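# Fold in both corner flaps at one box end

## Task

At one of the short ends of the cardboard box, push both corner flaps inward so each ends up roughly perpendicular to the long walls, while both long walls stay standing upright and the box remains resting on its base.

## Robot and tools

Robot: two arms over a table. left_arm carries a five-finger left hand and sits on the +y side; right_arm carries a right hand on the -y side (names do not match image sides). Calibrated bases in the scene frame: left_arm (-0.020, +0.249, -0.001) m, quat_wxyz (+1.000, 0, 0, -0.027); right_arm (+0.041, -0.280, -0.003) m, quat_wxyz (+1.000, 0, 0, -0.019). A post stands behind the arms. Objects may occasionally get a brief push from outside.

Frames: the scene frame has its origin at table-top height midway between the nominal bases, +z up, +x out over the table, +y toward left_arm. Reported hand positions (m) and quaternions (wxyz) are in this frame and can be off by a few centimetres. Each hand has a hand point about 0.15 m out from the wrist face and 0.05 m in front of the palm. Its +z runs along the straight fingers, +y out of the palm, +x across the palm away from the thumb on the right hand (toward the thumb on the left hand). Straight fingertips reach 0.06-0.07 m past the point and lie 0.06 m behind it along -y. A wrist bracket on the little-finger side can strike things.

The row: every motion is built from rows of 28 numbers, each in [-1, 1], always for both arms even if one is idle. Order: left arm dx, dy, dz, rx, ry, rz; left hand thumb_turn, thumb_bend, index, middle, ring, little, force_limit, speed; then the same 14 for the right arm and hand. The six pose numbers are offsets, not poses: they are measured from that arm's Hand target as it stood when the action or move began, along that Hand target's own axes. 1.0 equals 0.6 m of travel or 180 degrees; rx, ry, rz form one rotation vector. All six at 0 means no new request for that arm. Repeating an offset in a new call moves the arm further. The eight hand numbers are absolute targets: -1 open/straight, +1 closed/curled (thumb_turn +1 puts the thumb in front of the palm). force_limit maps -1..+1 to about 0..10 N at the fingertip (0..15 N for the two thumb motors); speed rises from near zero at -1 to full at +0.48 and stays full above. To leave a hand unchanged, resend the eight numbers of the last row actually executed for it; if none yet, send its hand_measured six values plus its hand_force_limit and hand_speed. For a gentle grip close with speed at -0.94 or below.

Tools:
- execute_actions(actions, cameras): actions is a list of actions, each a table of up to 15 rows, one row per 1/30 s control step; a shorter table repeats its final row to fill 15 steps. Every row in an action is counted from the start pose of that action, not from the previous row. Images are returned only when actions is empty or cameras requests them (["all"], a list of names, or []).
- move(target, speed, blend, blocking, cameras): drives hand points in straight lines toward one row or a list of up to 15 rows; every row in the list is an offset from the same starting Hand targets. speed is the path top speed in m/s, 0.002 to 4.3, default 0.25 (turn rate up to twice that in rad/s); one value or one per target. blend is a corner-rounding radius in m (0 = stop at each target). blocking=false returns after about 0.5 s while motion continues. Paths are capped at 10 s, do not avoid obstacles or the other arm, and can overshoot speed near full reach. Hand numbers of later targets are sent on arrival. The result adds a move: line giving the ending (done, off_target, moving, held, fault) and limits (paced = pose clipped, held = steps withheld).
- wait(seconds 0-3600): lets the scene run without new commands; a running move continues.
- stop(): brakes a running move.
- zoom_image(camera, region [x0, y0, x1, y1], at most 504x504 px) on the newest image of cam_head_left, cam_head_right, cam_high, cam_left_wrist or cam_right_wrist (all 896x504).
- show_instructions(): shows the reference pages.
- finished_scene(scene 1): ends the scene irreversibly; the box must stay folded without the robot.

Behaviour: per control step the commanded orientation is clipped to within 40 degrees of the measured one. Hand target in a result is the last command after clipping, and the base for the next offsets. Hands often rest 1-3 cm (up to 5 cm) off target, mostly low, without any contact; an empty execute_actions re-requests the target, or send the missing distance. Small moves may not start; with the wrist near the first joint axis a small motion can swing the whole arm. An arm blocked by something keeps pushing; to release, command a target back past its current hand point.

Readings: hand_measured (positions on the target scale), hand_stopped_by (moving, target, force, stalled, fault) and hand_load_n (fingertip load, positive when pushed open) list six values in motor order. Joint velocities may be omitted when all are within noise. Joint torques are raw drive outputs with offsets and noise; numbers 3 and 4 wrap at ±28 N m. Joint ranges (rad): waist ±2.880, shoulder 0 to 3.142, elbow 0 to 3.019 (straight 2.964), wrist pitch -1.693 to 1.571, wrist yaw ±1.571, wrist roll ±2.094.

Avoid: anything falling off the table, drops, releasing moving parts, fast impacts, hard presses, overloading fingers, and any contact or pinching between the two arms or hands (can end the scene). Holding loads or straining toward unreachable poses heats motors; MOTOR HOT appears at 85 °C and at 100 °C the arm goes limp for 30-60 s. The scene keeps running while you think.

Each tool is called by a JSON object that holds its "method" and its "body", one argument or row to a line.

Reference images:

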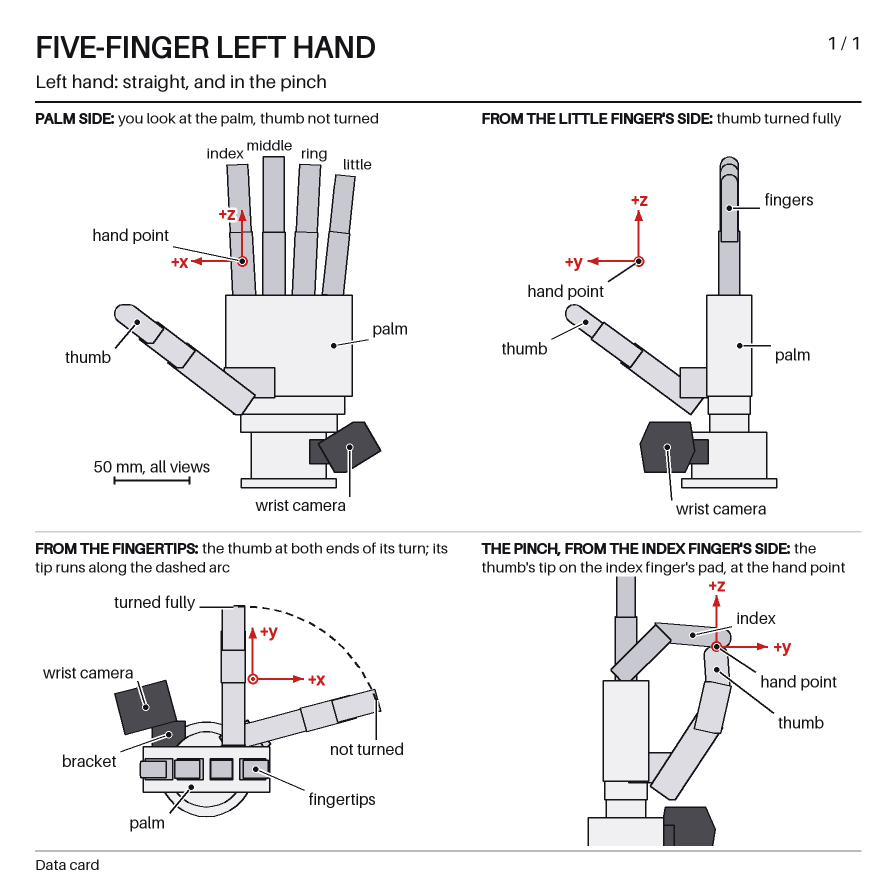

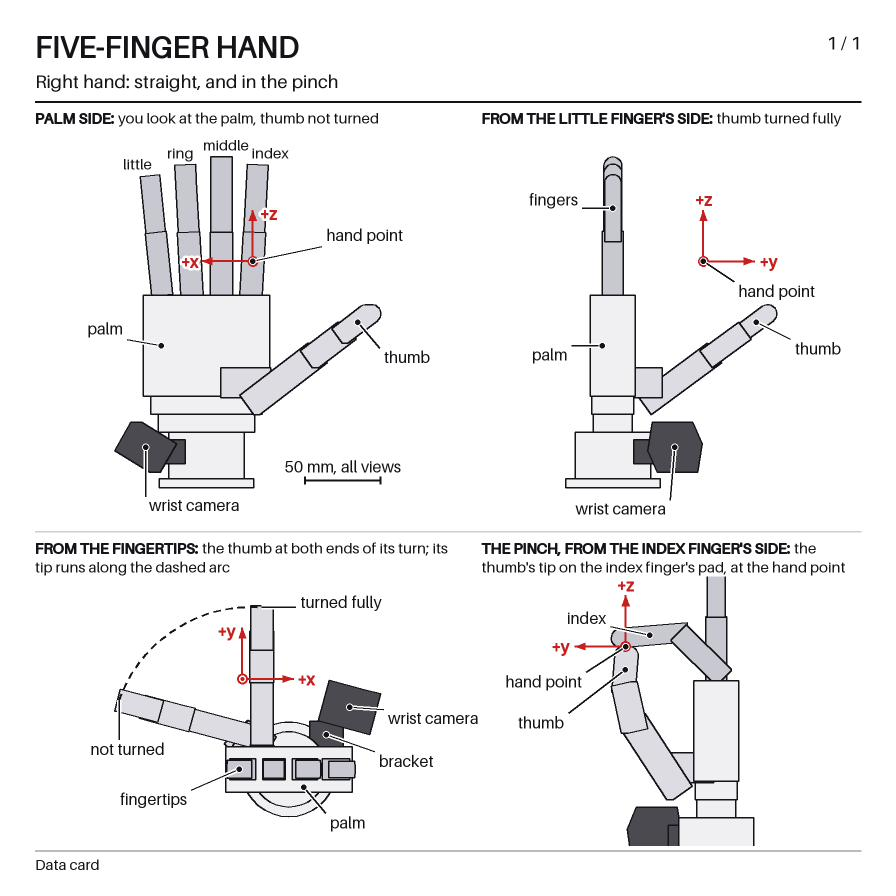

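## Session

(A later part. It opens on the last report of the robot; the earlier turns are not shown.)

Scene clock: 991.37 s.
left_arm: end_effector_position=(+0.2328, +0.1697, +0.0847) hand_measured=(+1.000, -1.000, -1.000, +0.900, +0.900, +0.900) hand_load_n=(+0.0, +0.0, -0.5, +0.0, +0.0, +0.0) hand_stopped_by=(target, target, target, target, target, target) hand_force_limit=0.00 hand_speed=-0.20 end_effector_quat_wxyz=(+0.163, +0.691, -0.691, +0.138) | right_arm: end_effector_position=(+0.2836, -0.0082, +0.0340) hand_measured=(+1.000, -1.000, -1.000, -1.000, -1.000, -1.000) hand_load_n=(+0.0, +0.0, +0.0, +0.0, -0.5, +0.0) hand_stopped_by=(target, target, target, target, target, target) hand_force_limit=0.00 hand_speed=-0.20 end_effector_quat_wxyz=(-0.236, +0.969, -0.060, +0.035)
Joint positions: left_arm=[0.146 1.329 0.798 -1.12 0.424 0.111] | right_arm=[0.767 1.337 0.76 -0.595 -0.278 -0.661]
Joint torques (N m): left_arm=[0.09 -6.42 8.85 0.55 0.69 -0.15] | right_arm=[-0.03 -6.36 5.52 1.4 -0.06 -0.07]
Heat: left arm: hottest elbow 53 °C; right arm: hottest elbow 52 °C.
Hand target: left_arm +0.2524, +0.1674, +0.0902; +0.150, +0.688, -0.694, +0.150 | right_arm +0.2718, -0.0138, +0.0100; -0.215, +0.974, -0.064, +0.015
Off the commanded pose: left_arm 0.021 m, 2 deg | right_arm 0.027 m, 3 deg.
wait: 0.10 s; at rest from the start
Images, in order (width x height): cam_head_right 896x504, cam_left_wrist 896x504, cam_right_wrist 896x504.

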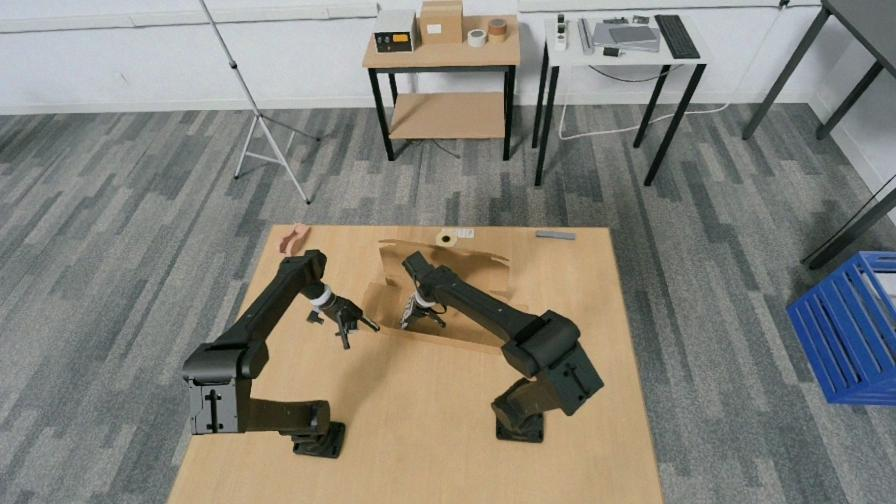

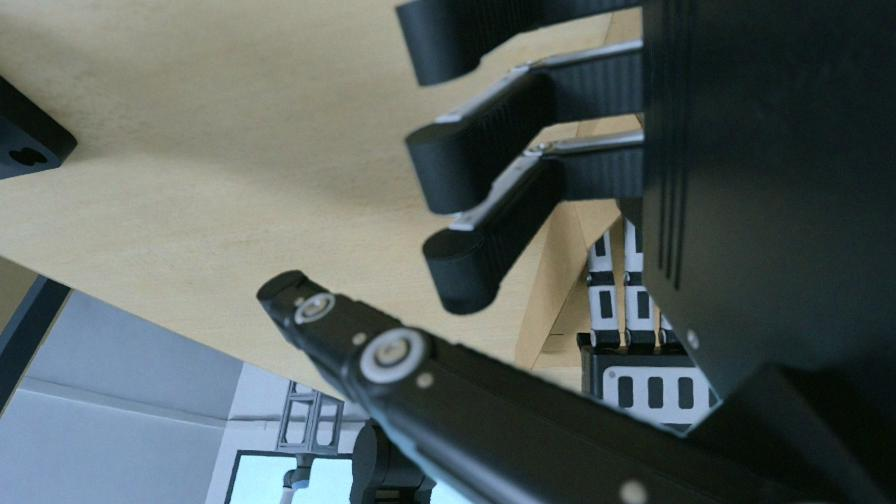

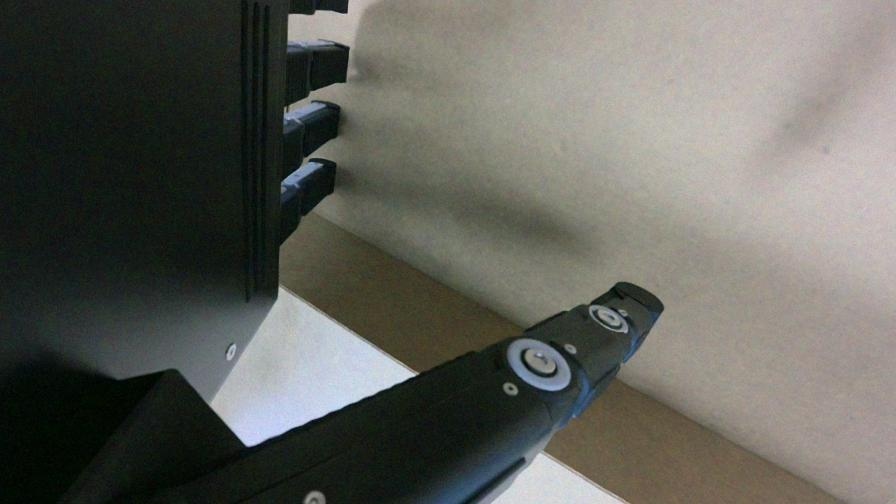

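{"method": "move", "body": {
  "target": [
    [0.0128,-0.03,0.004,0,0,0,1,-1,-1,0.9,0.9,0.9,0,-0.2,0,0,0,0,0,0,1,-1,-1,-1,-1,-1,0,-0.2],
    [0.031,-0.0517,0.0125,0,0,0,1,-1,-1,0.9,0.9,0.9,0,-0.2,0,0,0,0,0,0,1,-1,-1,-1,-1,-1,0,-0.2]
  ],
  "speed": 0.05,
  "blend": 0.01,
  "cameras": ["cam_head_left","cam_head_right","cam_high","cam_left_wrist"]
}}

{"method": "zoom_image", "body": {
  "camera": "cam_head_left",
  "region": [340, 260, 420, 350]
}}

{"method": "zoom_image", "body": {
  "camera": "cam_high",
  "region": [470, 160, 590, 260]
}}

{"method": "zoom_image", "body": {
  "camera": "cam_head_right",
  "region": [345, 270, 425, 350]
}}

Scene clock: 1015.67 s.
left_arm: end_effector_position=(+0.2571, +0.1541, +0.0856) hand_measured=(+1.000, -1.000, -1.000, +0.900, +0.900, +0.900) hand_load_n=(+0.0, +0.0, -2.5, +0.0, +0.0, +0.0) hand_stopped_by=(target, target, target, target, target, target) hand_force_limit=0.00 hand_speed=-0.20 end_effector_quat_wxyz=(+0.167, +0.692, -0.690, +0.131) | right_arm: end_effector_position=(+0.2860, -0.0074, +0.0339) hand_measured=(+1.000, -1.000, -1.000, -1.000, -1.000, -1.000) hand_load_n=(+0.0, +0.0, +0.0, +0.0, +0.0, +0.0) hand_stopped_by=(target, target, target, target, target, target) hand_force_limit=0.00 hand_speed=-0.20 end_effector_quat_wxyz=(-0.237, +0.969, -0.060, +0.039)
Joint positions: left_arm=[0.092 1.395 0.863 -1.11 0.422 0.051] | right_arm=[0.767 1.337 0.76 -0.587 -0.273 -0.661]
Joint torques (N m): left_arm=[-0.85 -7.24 9.61 1.09 0.9 -0.26] | right_arm=[0.26 -6.36 5.6 1.11 -0.24 -0.08]
Heat: left arm: hottest elbow 53 °C; right arm: hottest elbow 51 °C.
Hand target: left_arm +0.2833, +0.1471, +0.0912; +0.150, +0.688, -0.694, +0.151 | right_arm +0.2718, -0.0138, +0.0100; -0.215, +0.974, -0.064, +0.015
Off the commanded pose: left_arm 0.028 m, 3 deg | right_arm 0.029 m, 4 deg.
move: off_target (left_arm); blend cut to 0.0089 m at target 1

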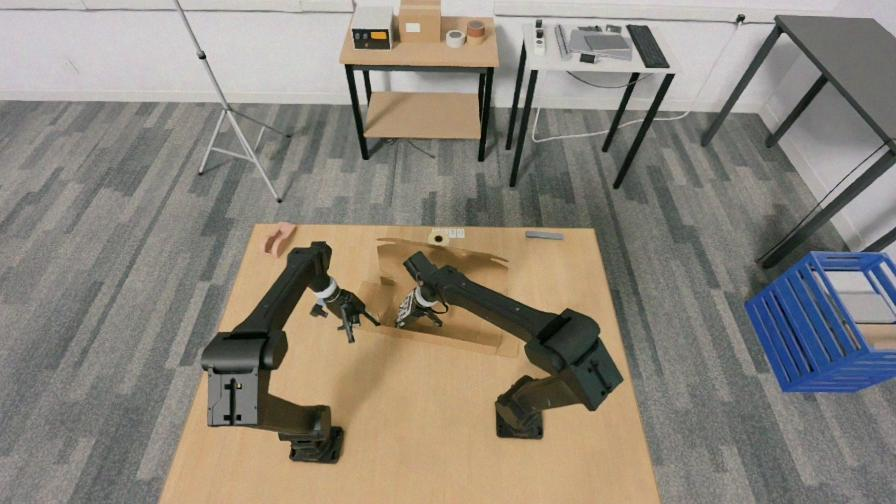

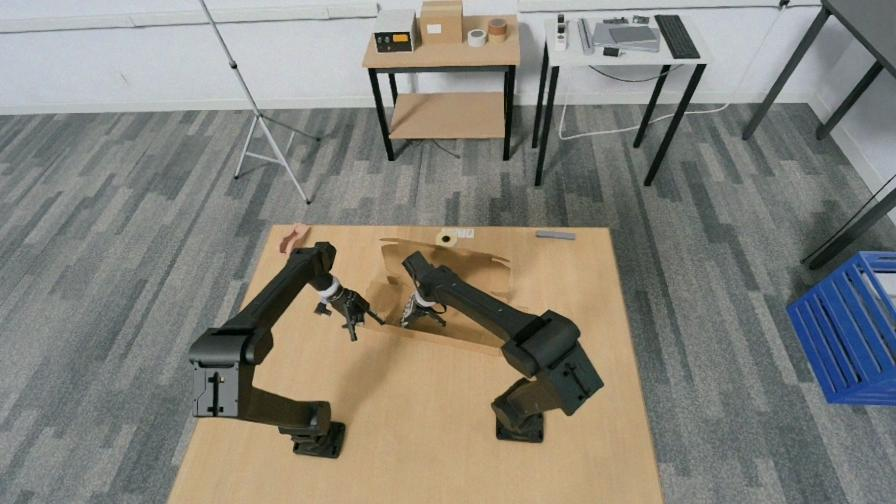

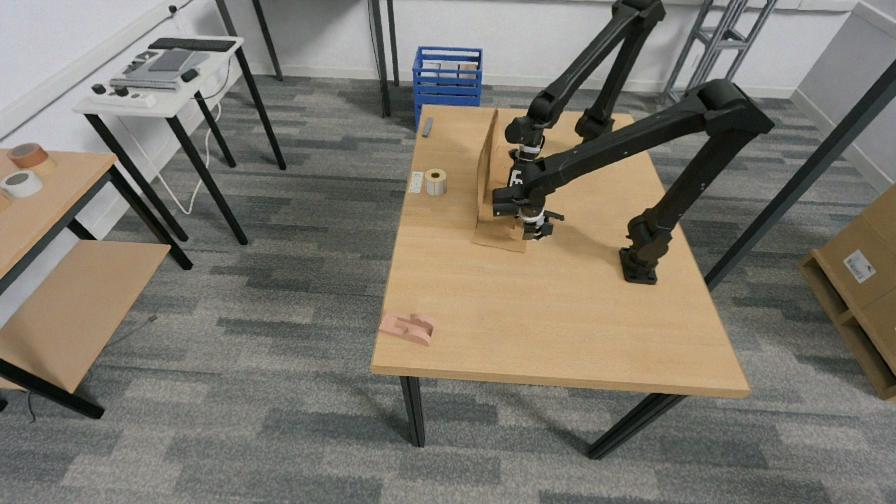

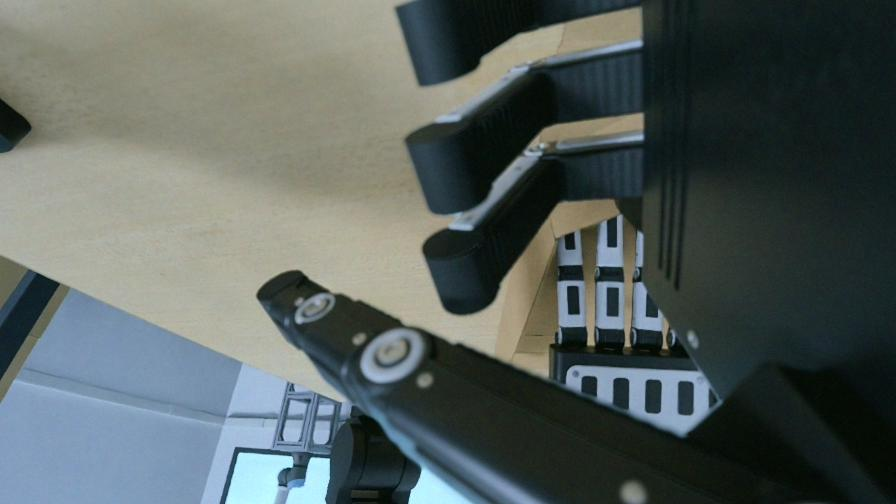

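Scaled by 5.600.

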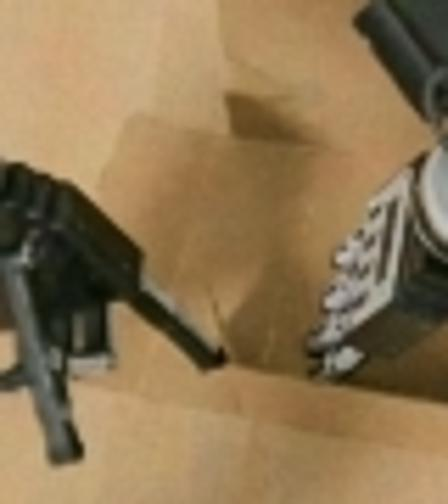

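Scaled by 4.200.

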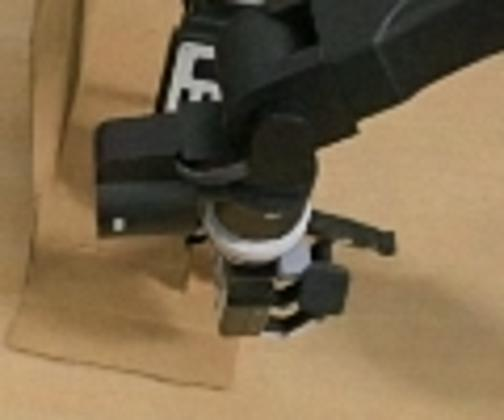

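Scaled by 6.300.

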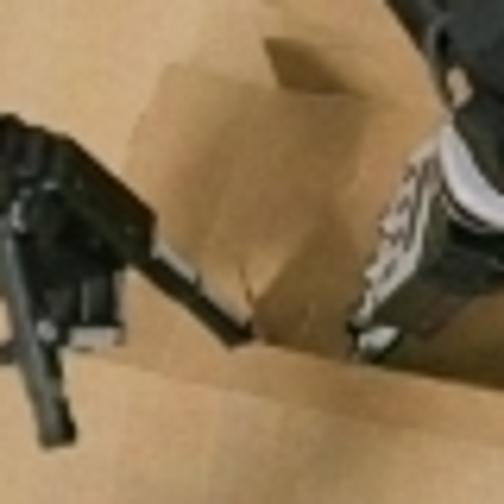

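{"method": "move", "body": {
  "target": [
    [-0.0047,-0.025,-0.0058,0,0,0,1,-1,-1,0.9,0.9,0.9,0,-0.2,0,0,0,0,0,0,1,-1,-1,-1,-1,-1,0,-0.2],
    [0.0255,-0.0283,0.0082,0,0,0,1,-1,-1,0.9,0.9,0.9,0,-0.2,0,0,0,0,0,0,1,-1,-1,-1,-1,-1,0,-0.2]
  ],
  "speed": 0.05,
  "cameras": ["cam_head_left","cam_head_right","cam_high"]
}}

{"method": "zoom_image", "body": {
  "camera": "cam_head_left",
  "region": [340, 260, 420, 350]
}}

{"method": "zoom_image", "body": {
  "camera": "cam_high",
  "region": [470, 160, 590, 260]
}}

{"method": "zoom_image", "body": {
  "camera": "cam_head_right",
  "region": [345, 270, 425, 350]
}}

Scene clock: 1048.87 s.
left_arm: end_effector_position=(+0.2757, +0.1451, +0.0868) hand_measured=(+1.000, -1.000, -1.000, +0.900, +0.900, +0.900) hand_load_n=(+0.0, +0.0, -4.0, +0.0, +0.0, +0.0) hand_stopped_by=(target, target, target, target, target, target) hand_force_limit=0.00 hand_speed=-0.20 end_effector_quat_wxyz=(+0.163, +0.696, -0.688, +0.126) | right_arm: end_effector_position=(+0.2901, -0.0071, +0.0336) hand_measured=(+1.000, -1.000, -1.000, -1.000, -1.000, -1.000) hand_load_n=(+0.0, +0.0, +0.0, +0.0, +0.0, +0.0) hand_stopped_by=(target, target, target, target, target, target) hand_force_limit=0.00 hand_speed=-0.20 end_effector_quat_wxyz=(-0.237, +0.969, -0.060, +0.048)
Joint positions: left_arm=[0.061 1.435 0.911 -1.104 0.412 0.008] | right_arm=[0.767 1.338 0.76 -0.575 -0.259 -0.661]
Joint torques (N m): left_arm=[-1.26 -8.18 9.17 1.2 1.35 -0.3] | right_arm=[0.44 -6.48 5.56 0.75 -0.73 -0.07]
Heat: left arm: hottest elbow 57 °C; right arm: hottest elbow 50 °C.
Hand target: left_arm +0.3001, +0.1311, +0.0931; +0.150, +0.688, -0.694, +0.150 | right_arm +0.2719, -0.0138, +0.0100; -0.215, +0.974, -0.064, +0.015
Off the commanded pose: left_arm 0.029 m, 3 deg | right_arm 0.031 m, 5 deg.
move: off_target (left_arm)

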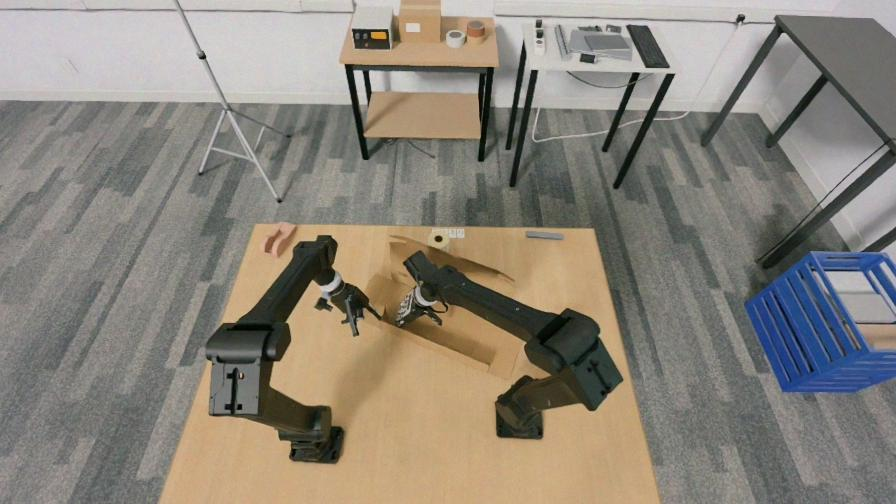

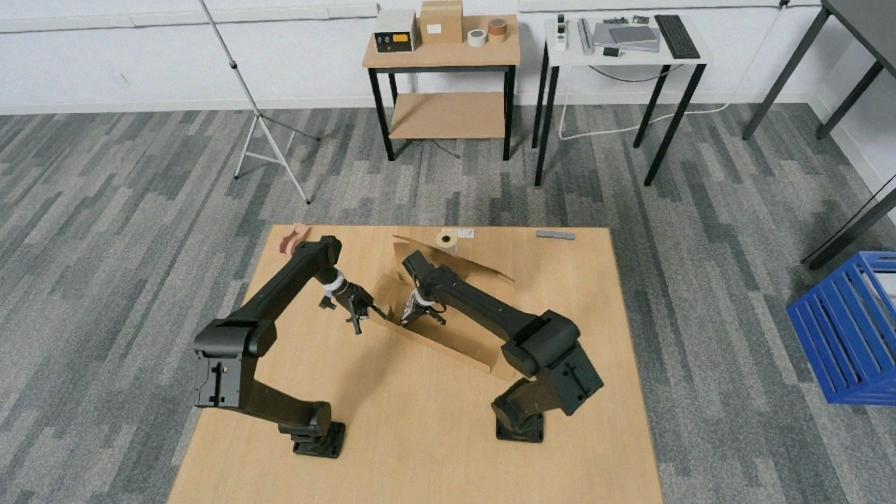

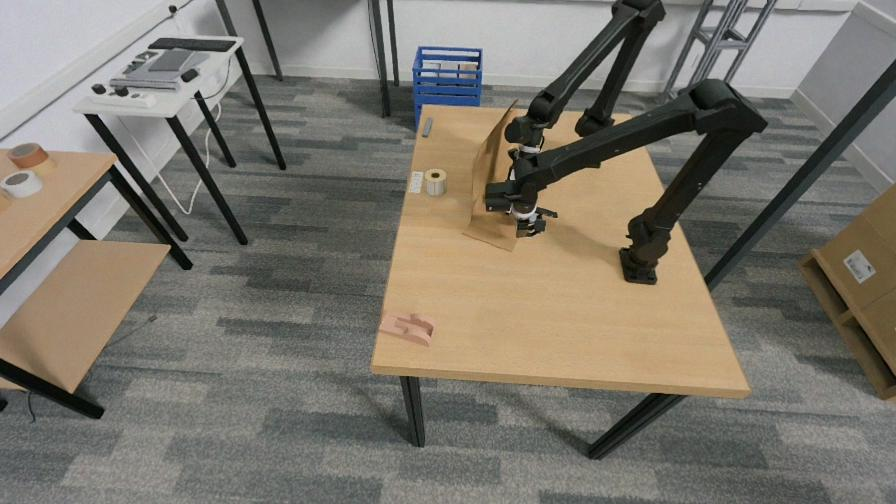

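Scaled by 5.600.

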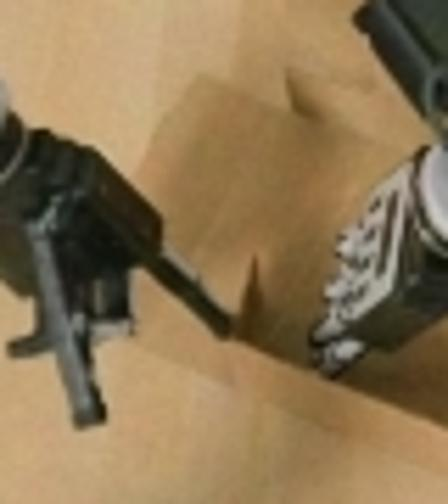

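Scaled by 4.200.

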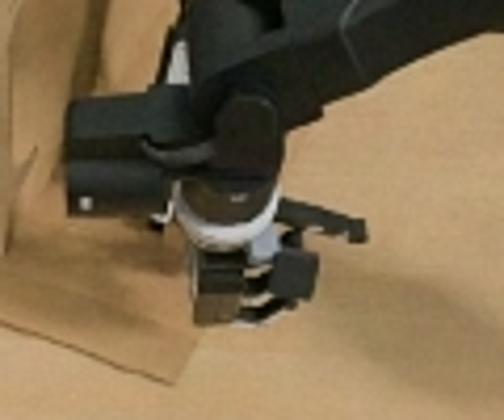

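Scaled by 6.300.

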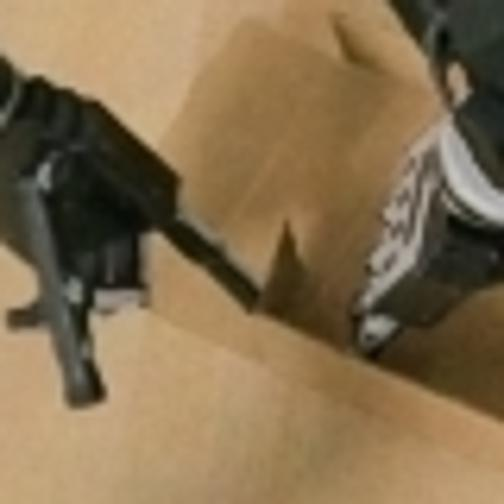

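{"method": "move", "body": {
  "target": [0.0255,-0.0133,0.0095,0,0,0,1,-1,-1,0.9,0.9,0.9,0,-0.2,0,0,0,0,0,0,1,-1,-1,-1,-1,-1,0,-0.2],
  "speed": 0.05,
  "cameras": ["cam_head_left","cam_head_right"]
}}

{"method": "zoom_image", "body": {
  "camera": "cam_head_left",
  "region": [340, 260, 420, 350]
}}

{"method": "zoom_image", "body": {
  "camera": "cam_head_right",
  "region": [345, 270, 425, 350]
}}

Scene clock: 1079.80 s.
left_arm: end_effector_position=(+0.2899, +0.1257, +0.0871) hand_measured=(+1.000, -1.000, -1.000, +0.900, +0.900, +0.900) hand_load_n=(+0.0, +0.0, -0.5, +0.0, +0.0, +0.0) hand_stopped_by=(target, target, target, target, target, target) hand_force_limit=0.00 hand_speed=-0.20 end_effector_quat_wxyz=(+0.155, +0.695, -0.689, +0.133) | right_arm: end_effector_position=(+0.2902, -0.0072, +0.0336) hand_measured=(+1.000, -1.000, -1.000, -1.000, -1.000, -1.000) hand_load_n=(+0.0, +0.0, +0.0, +0.0, +0.0, +0.0) hand_stopped_by=(target, target, target, target, target, target) hand_force_limit=0.00 hand_speed=-0.20 end_effector_quat_wxyz=(-0.237, +0.969, -0.061, +0.048)
Joint positions: left_arm=[0.009 1.452 0.935 -1.067 0.411 -0.05] | right_arm=[0.767 1.338 0.76 -0.575 -0.259 -0.661]
Joint torques (N m): left_arm=[-0.73 -8.47 9.03 0.55 1.33 -0.14] | right_arm=[0.03 -7.06 5.59 0.62 -0.73 -0.06]
Heat: left arm: hottest elbow 53 °C; right arm: hottest elbow 50 °C.
Hand target: left_arm +0.3079, +0.1146, +0.0942; +0.150, +0.688, -0.694, +0.150 | right_arm +0.2718, -0.0138, +0.0100; -0.215, +0.974, -0.064, +0.015
Off the commanded pose: left_arm 0.022 m, 2 deg | right_arm 0.031 m, 5 deg.
move: off_target (left_arm)

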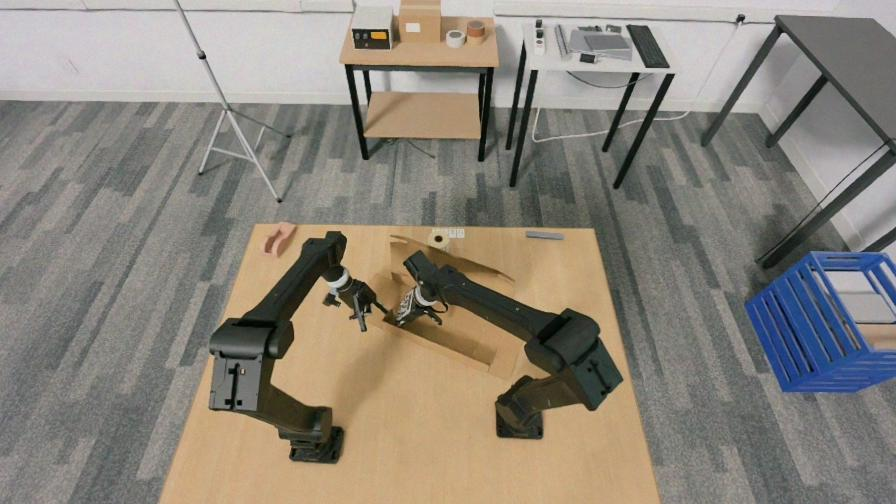

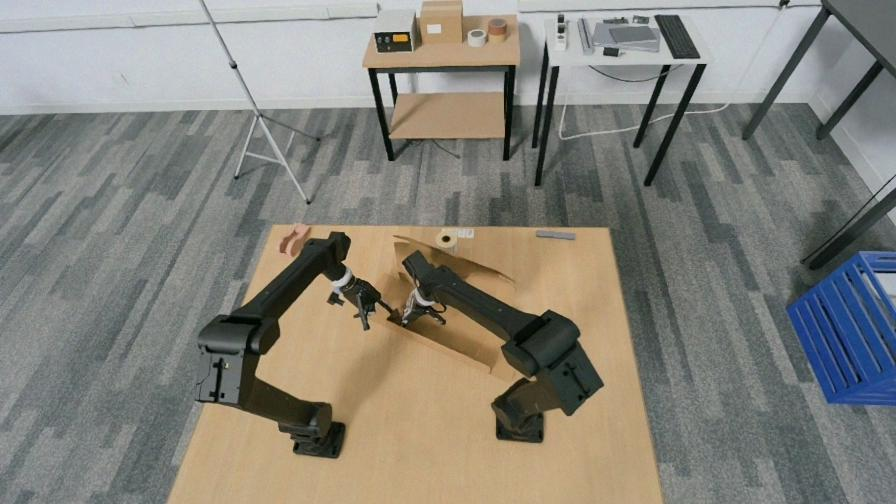

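Scaled by 5.600.

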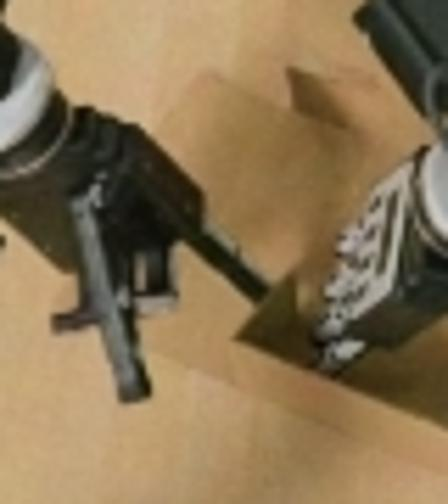

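Scaled by 6.300.

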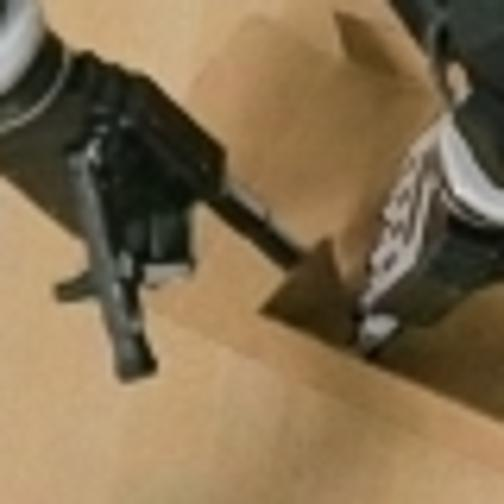

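{"method": "move", "body": {
  "target": [-0.079,0.03,-0.0475,0,0,0,1,-1,-1,0.9,0.9,0.9,0,-0.2,0,0,0,0,0,0,1,-1,-1,-1,-1,-1,0,-0.2],
  "speed": 0.08,
  "cameras": ["cam_head_left","cam_head_right","cam_high"]
}}

{"method": "zoom_image", "body": {
  "camera": "cam_head_left",
  "region": [340, 260, 420, 350]
}}

{"method": "zoom_image", "body": {
  "camera": "cam_high",
  "region": [440, 100, 590, 260]
}}

{"method": "zoom_image", "body": {
  "camera": "cam_head_right",
  "region": [345, 270, 425, 350]
}}

Scene clock: 1092.33 s.
left_arm: end_effector_position=(+0.2860, +0.1681, +0.0923) hand_measured=(+1.000, -1.000, -1.000, +0.900, +0.900, +0.900) hand_load_n=(+0.0, +0.0, +0.0, +0.0, +0.0, +0.0) hand_stopped_by=(target, target, target, target, target, target) hand_force_limit=0.00 hand_speed=-0.20 end_effector_quat_wxyz=(+0.153, +0.691, -0.692, +0.142) | right_arm: end_effector_position=(+0.2889, -0.0061, +0.0335) hand_measured=(+1.000, -1.000, -1.000, -1.000, -1.000, -1.000) hand_load_n=(+0.0, +0.0, +0.0, +0.0, +0.0, +0.0) hand_stopped_by=(target, target, target, target, target, target) hand_force_limit=0.00 hand_speed=-0.20 end_effector_quat_wxyz=(-0.239, +0.968, -0.060, +0.044)
Joint positions: left_arm=[0.127 1.438 0.935 -1.118 0.419 0.087] | right_arm=[0.767 1.34 0.76 -0.575 -0.268 -0.661]
Joint torques (N m): left_arm=[1.14 -10.11 7.53 -0.29 0.87 0.09] | right_arm=[-0.15 -6.65 5.64 0.62 -0.36 -0.04]
Heat: left arm: hottest elbow 54 °C; right arm: hottest elbow 50 °C.
Hand target: left_arm +0.2904, +0.1698, +0.1005; +0.150, +0.688, -0.694, +0.150 | right_arm +0.2718, -0.0138, +0.0100; -0.215, +0.974, -0.064, +0.015
Off the commanded pose: left_arm 0.009 m, 1 deg | right_arm 0.030 m, 4 deg.
move: done

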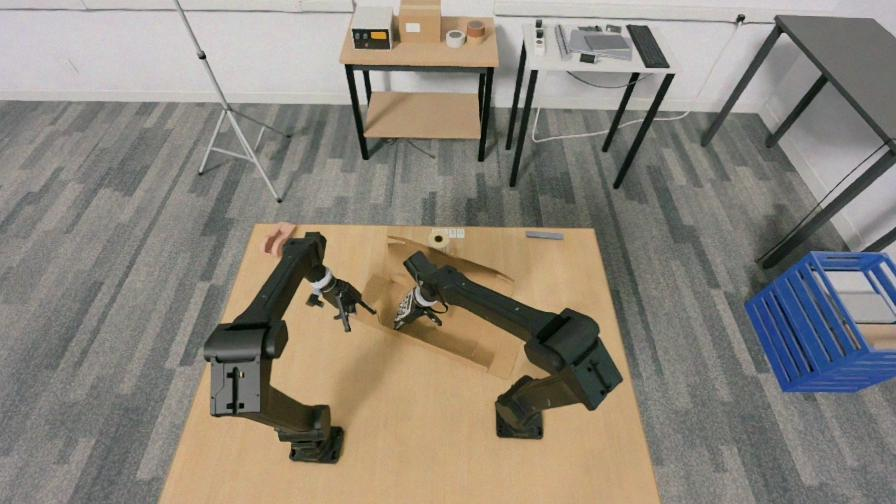

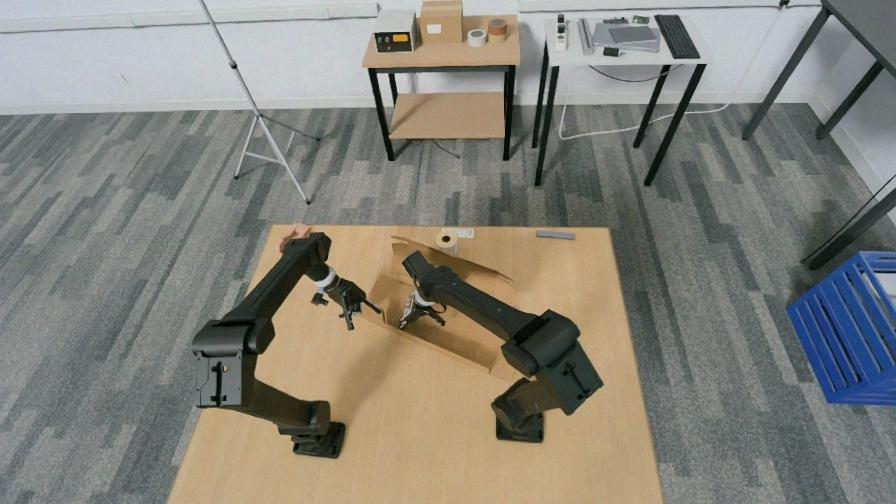

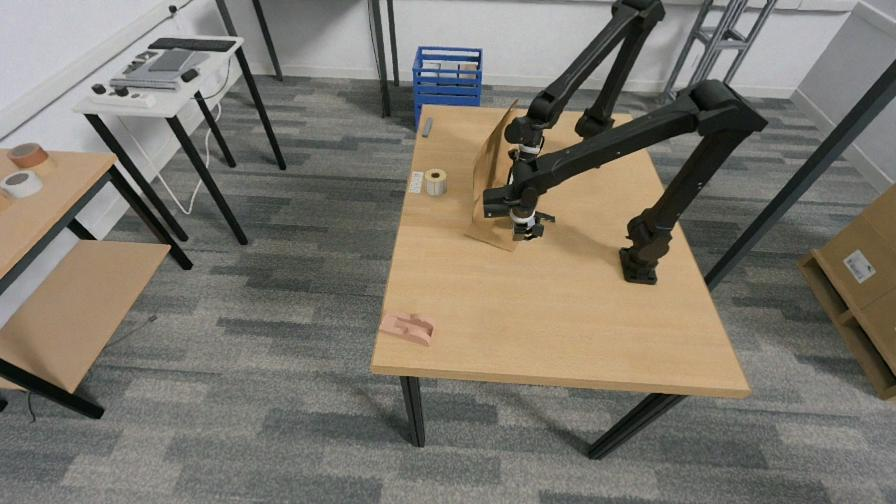

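Scaled by 5.600.

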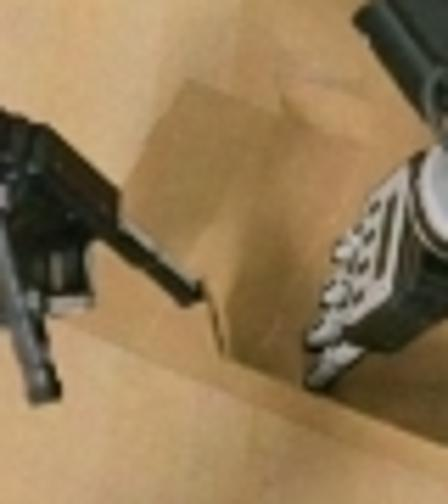

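Scaled by 3.150.

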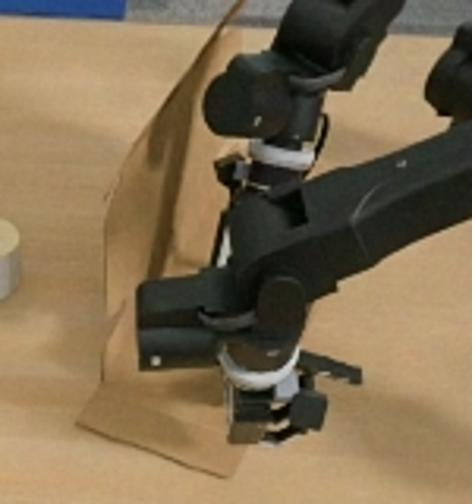

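Scaled by 6.300.

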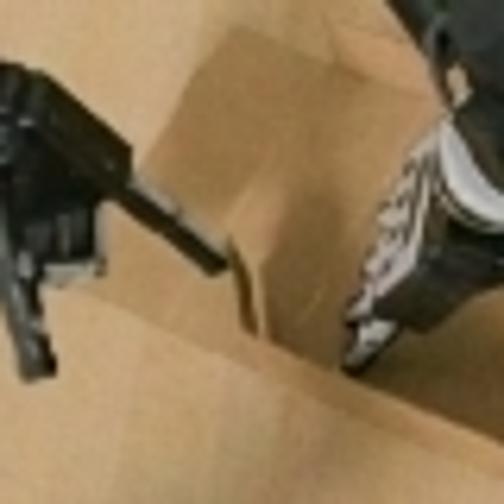

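{"method": "move", "body": {
  "target": [-0.09,0.08,-0.12,0,0,0,1,-1,-1,0.9,0.9,0.9,0,-0.2,0,0,0,0,0,0,1,-1,-1,-1,-1,-1,0,-0.2],
  "speed": 0.12,
  "cameras": ["cam_head_left","cam_head_right","cam_high","cam_left_wrist"]
}}

{"method": "zoom_image", "body": {
  "camera": "cam_head_left",
  "region": [340, 260, 420, 350]
}}

{"method": "zoom_image", "body": {
  "camera": "cam_head_right",
  "region": [345, 270, 425, 350]
}}

Scene clock: 1116.07 s.
left_arm: end_effector_position=(+0.2356, +0.2433, +0.1340) hand_measured=(+1.000, -1.000, -1.000, +0.900, +0.900, +0.900) hand_load_n=(-0.5, +0.0, +0.0, +0.0, +0.0, +0.0) hand_stopped_by=(target, target, target, target, target, target) hand_force_limit=0.00 hand_speed=-0.20 end_effector_quat_wxyz=(+0.161, +0.689, -0.691, +0.146) | right_arm: end_effector_position=(+0.2882, -0.0055, +0.0334) hand_measured=(+1.000, -1.000, -1.000, -1.000, -1.000, -1.000) hand_load_n=(+0.0, +0.0, +0.0, +0.0, +0.0, +0.0) hand_stopped_by=(target, target, target, target, target, target) hand_force_limit=0.00 hand_speed=-0.20 end_effector_quat_wxyz=(-0.240, +0.968, -0.060, +0.042)
Joint positions: left_arm=[0.37 1.324 0.935 -1.349 0.406 0.354] | right_arm=[0.767 1.34 0.76 -0.575 -0.273 -0.661]
Joint torques (N m): left_arm=[1.49 -8.59 8.58 -0.75 0.36 0.09] | right_arm=[0.15 -6.48 5.61 0.65 -0.2 -0.06]
Heat: left arm: hottest elbow 53 °C; right arm: hottest elbow 49 °C.
Hand target: left_arm +0.2430, +0.2491, +0.1435; +0.150, +0.688, -0.694, +0.150 | right_arm +0.2718, -0.0137, +0.0101; -0.215, +0.974, -0.064, +0.015
Off the commanded pose: left_arm 0.013 m, 1 deg | right_arm 0.030 m, 4 deg.
move: off_target (left_arm)

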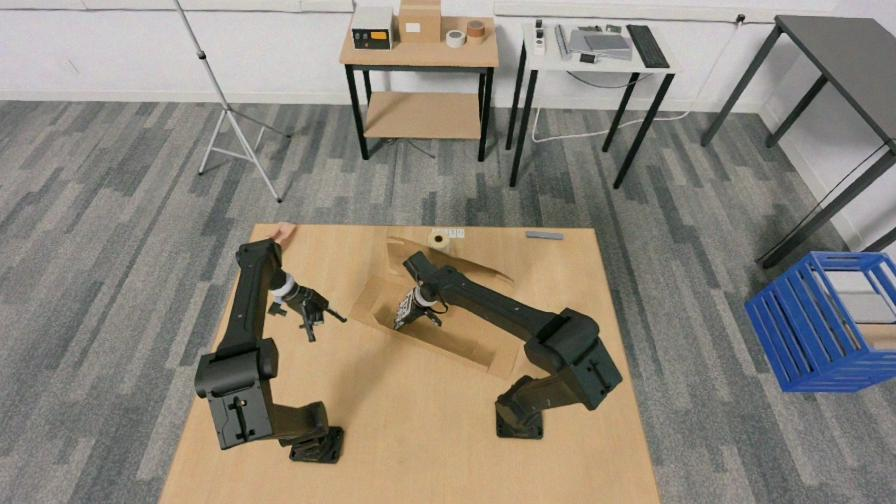

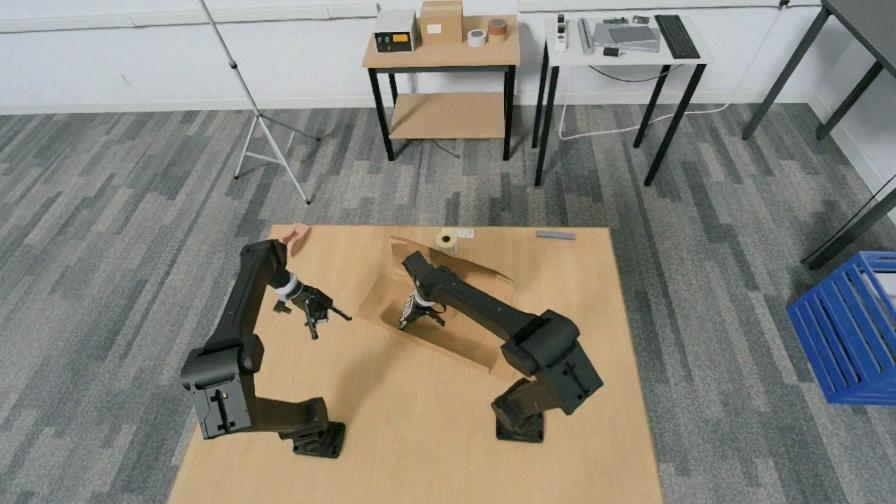

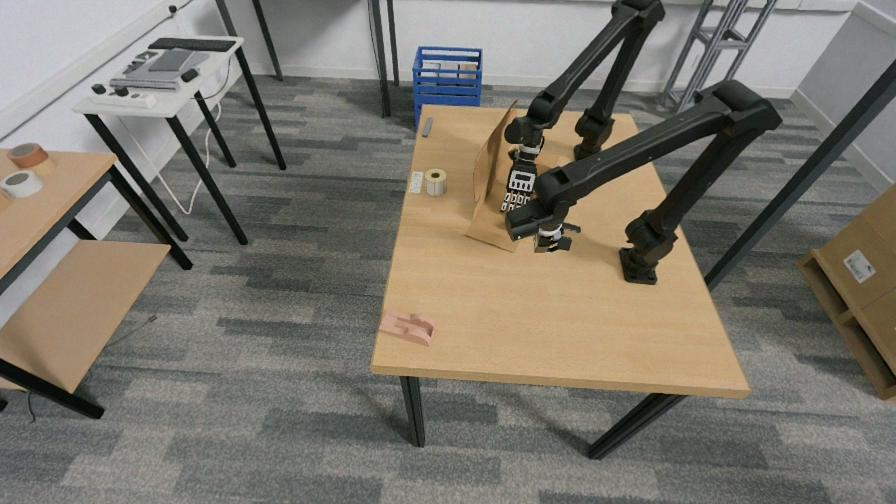

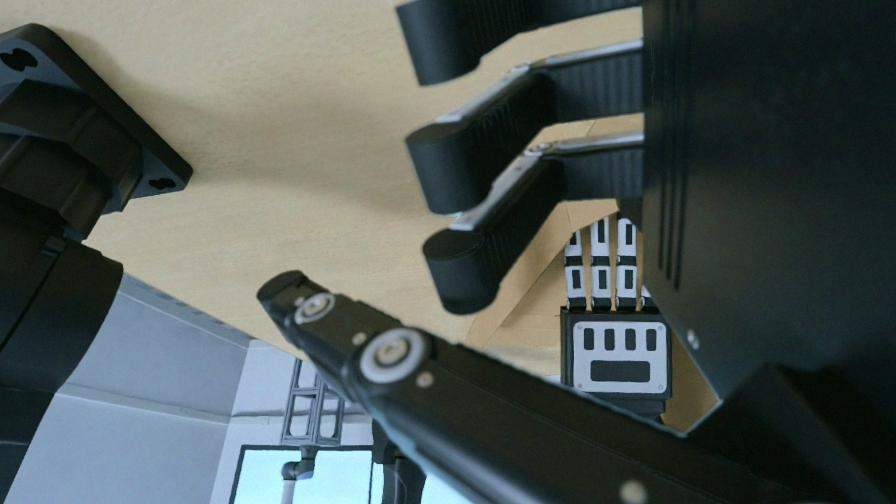

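Scaled by 5.600.

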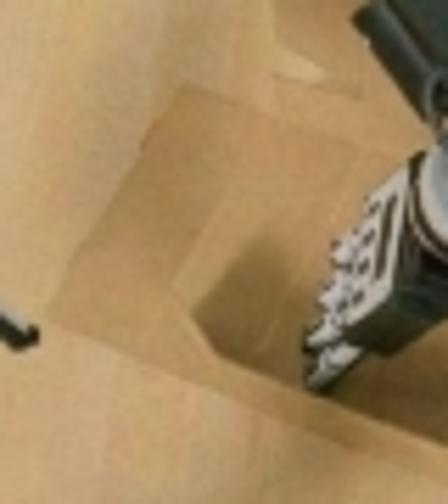

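Scaled by 6.300.

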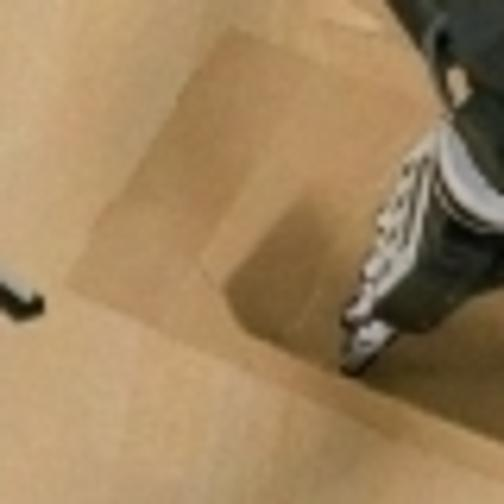

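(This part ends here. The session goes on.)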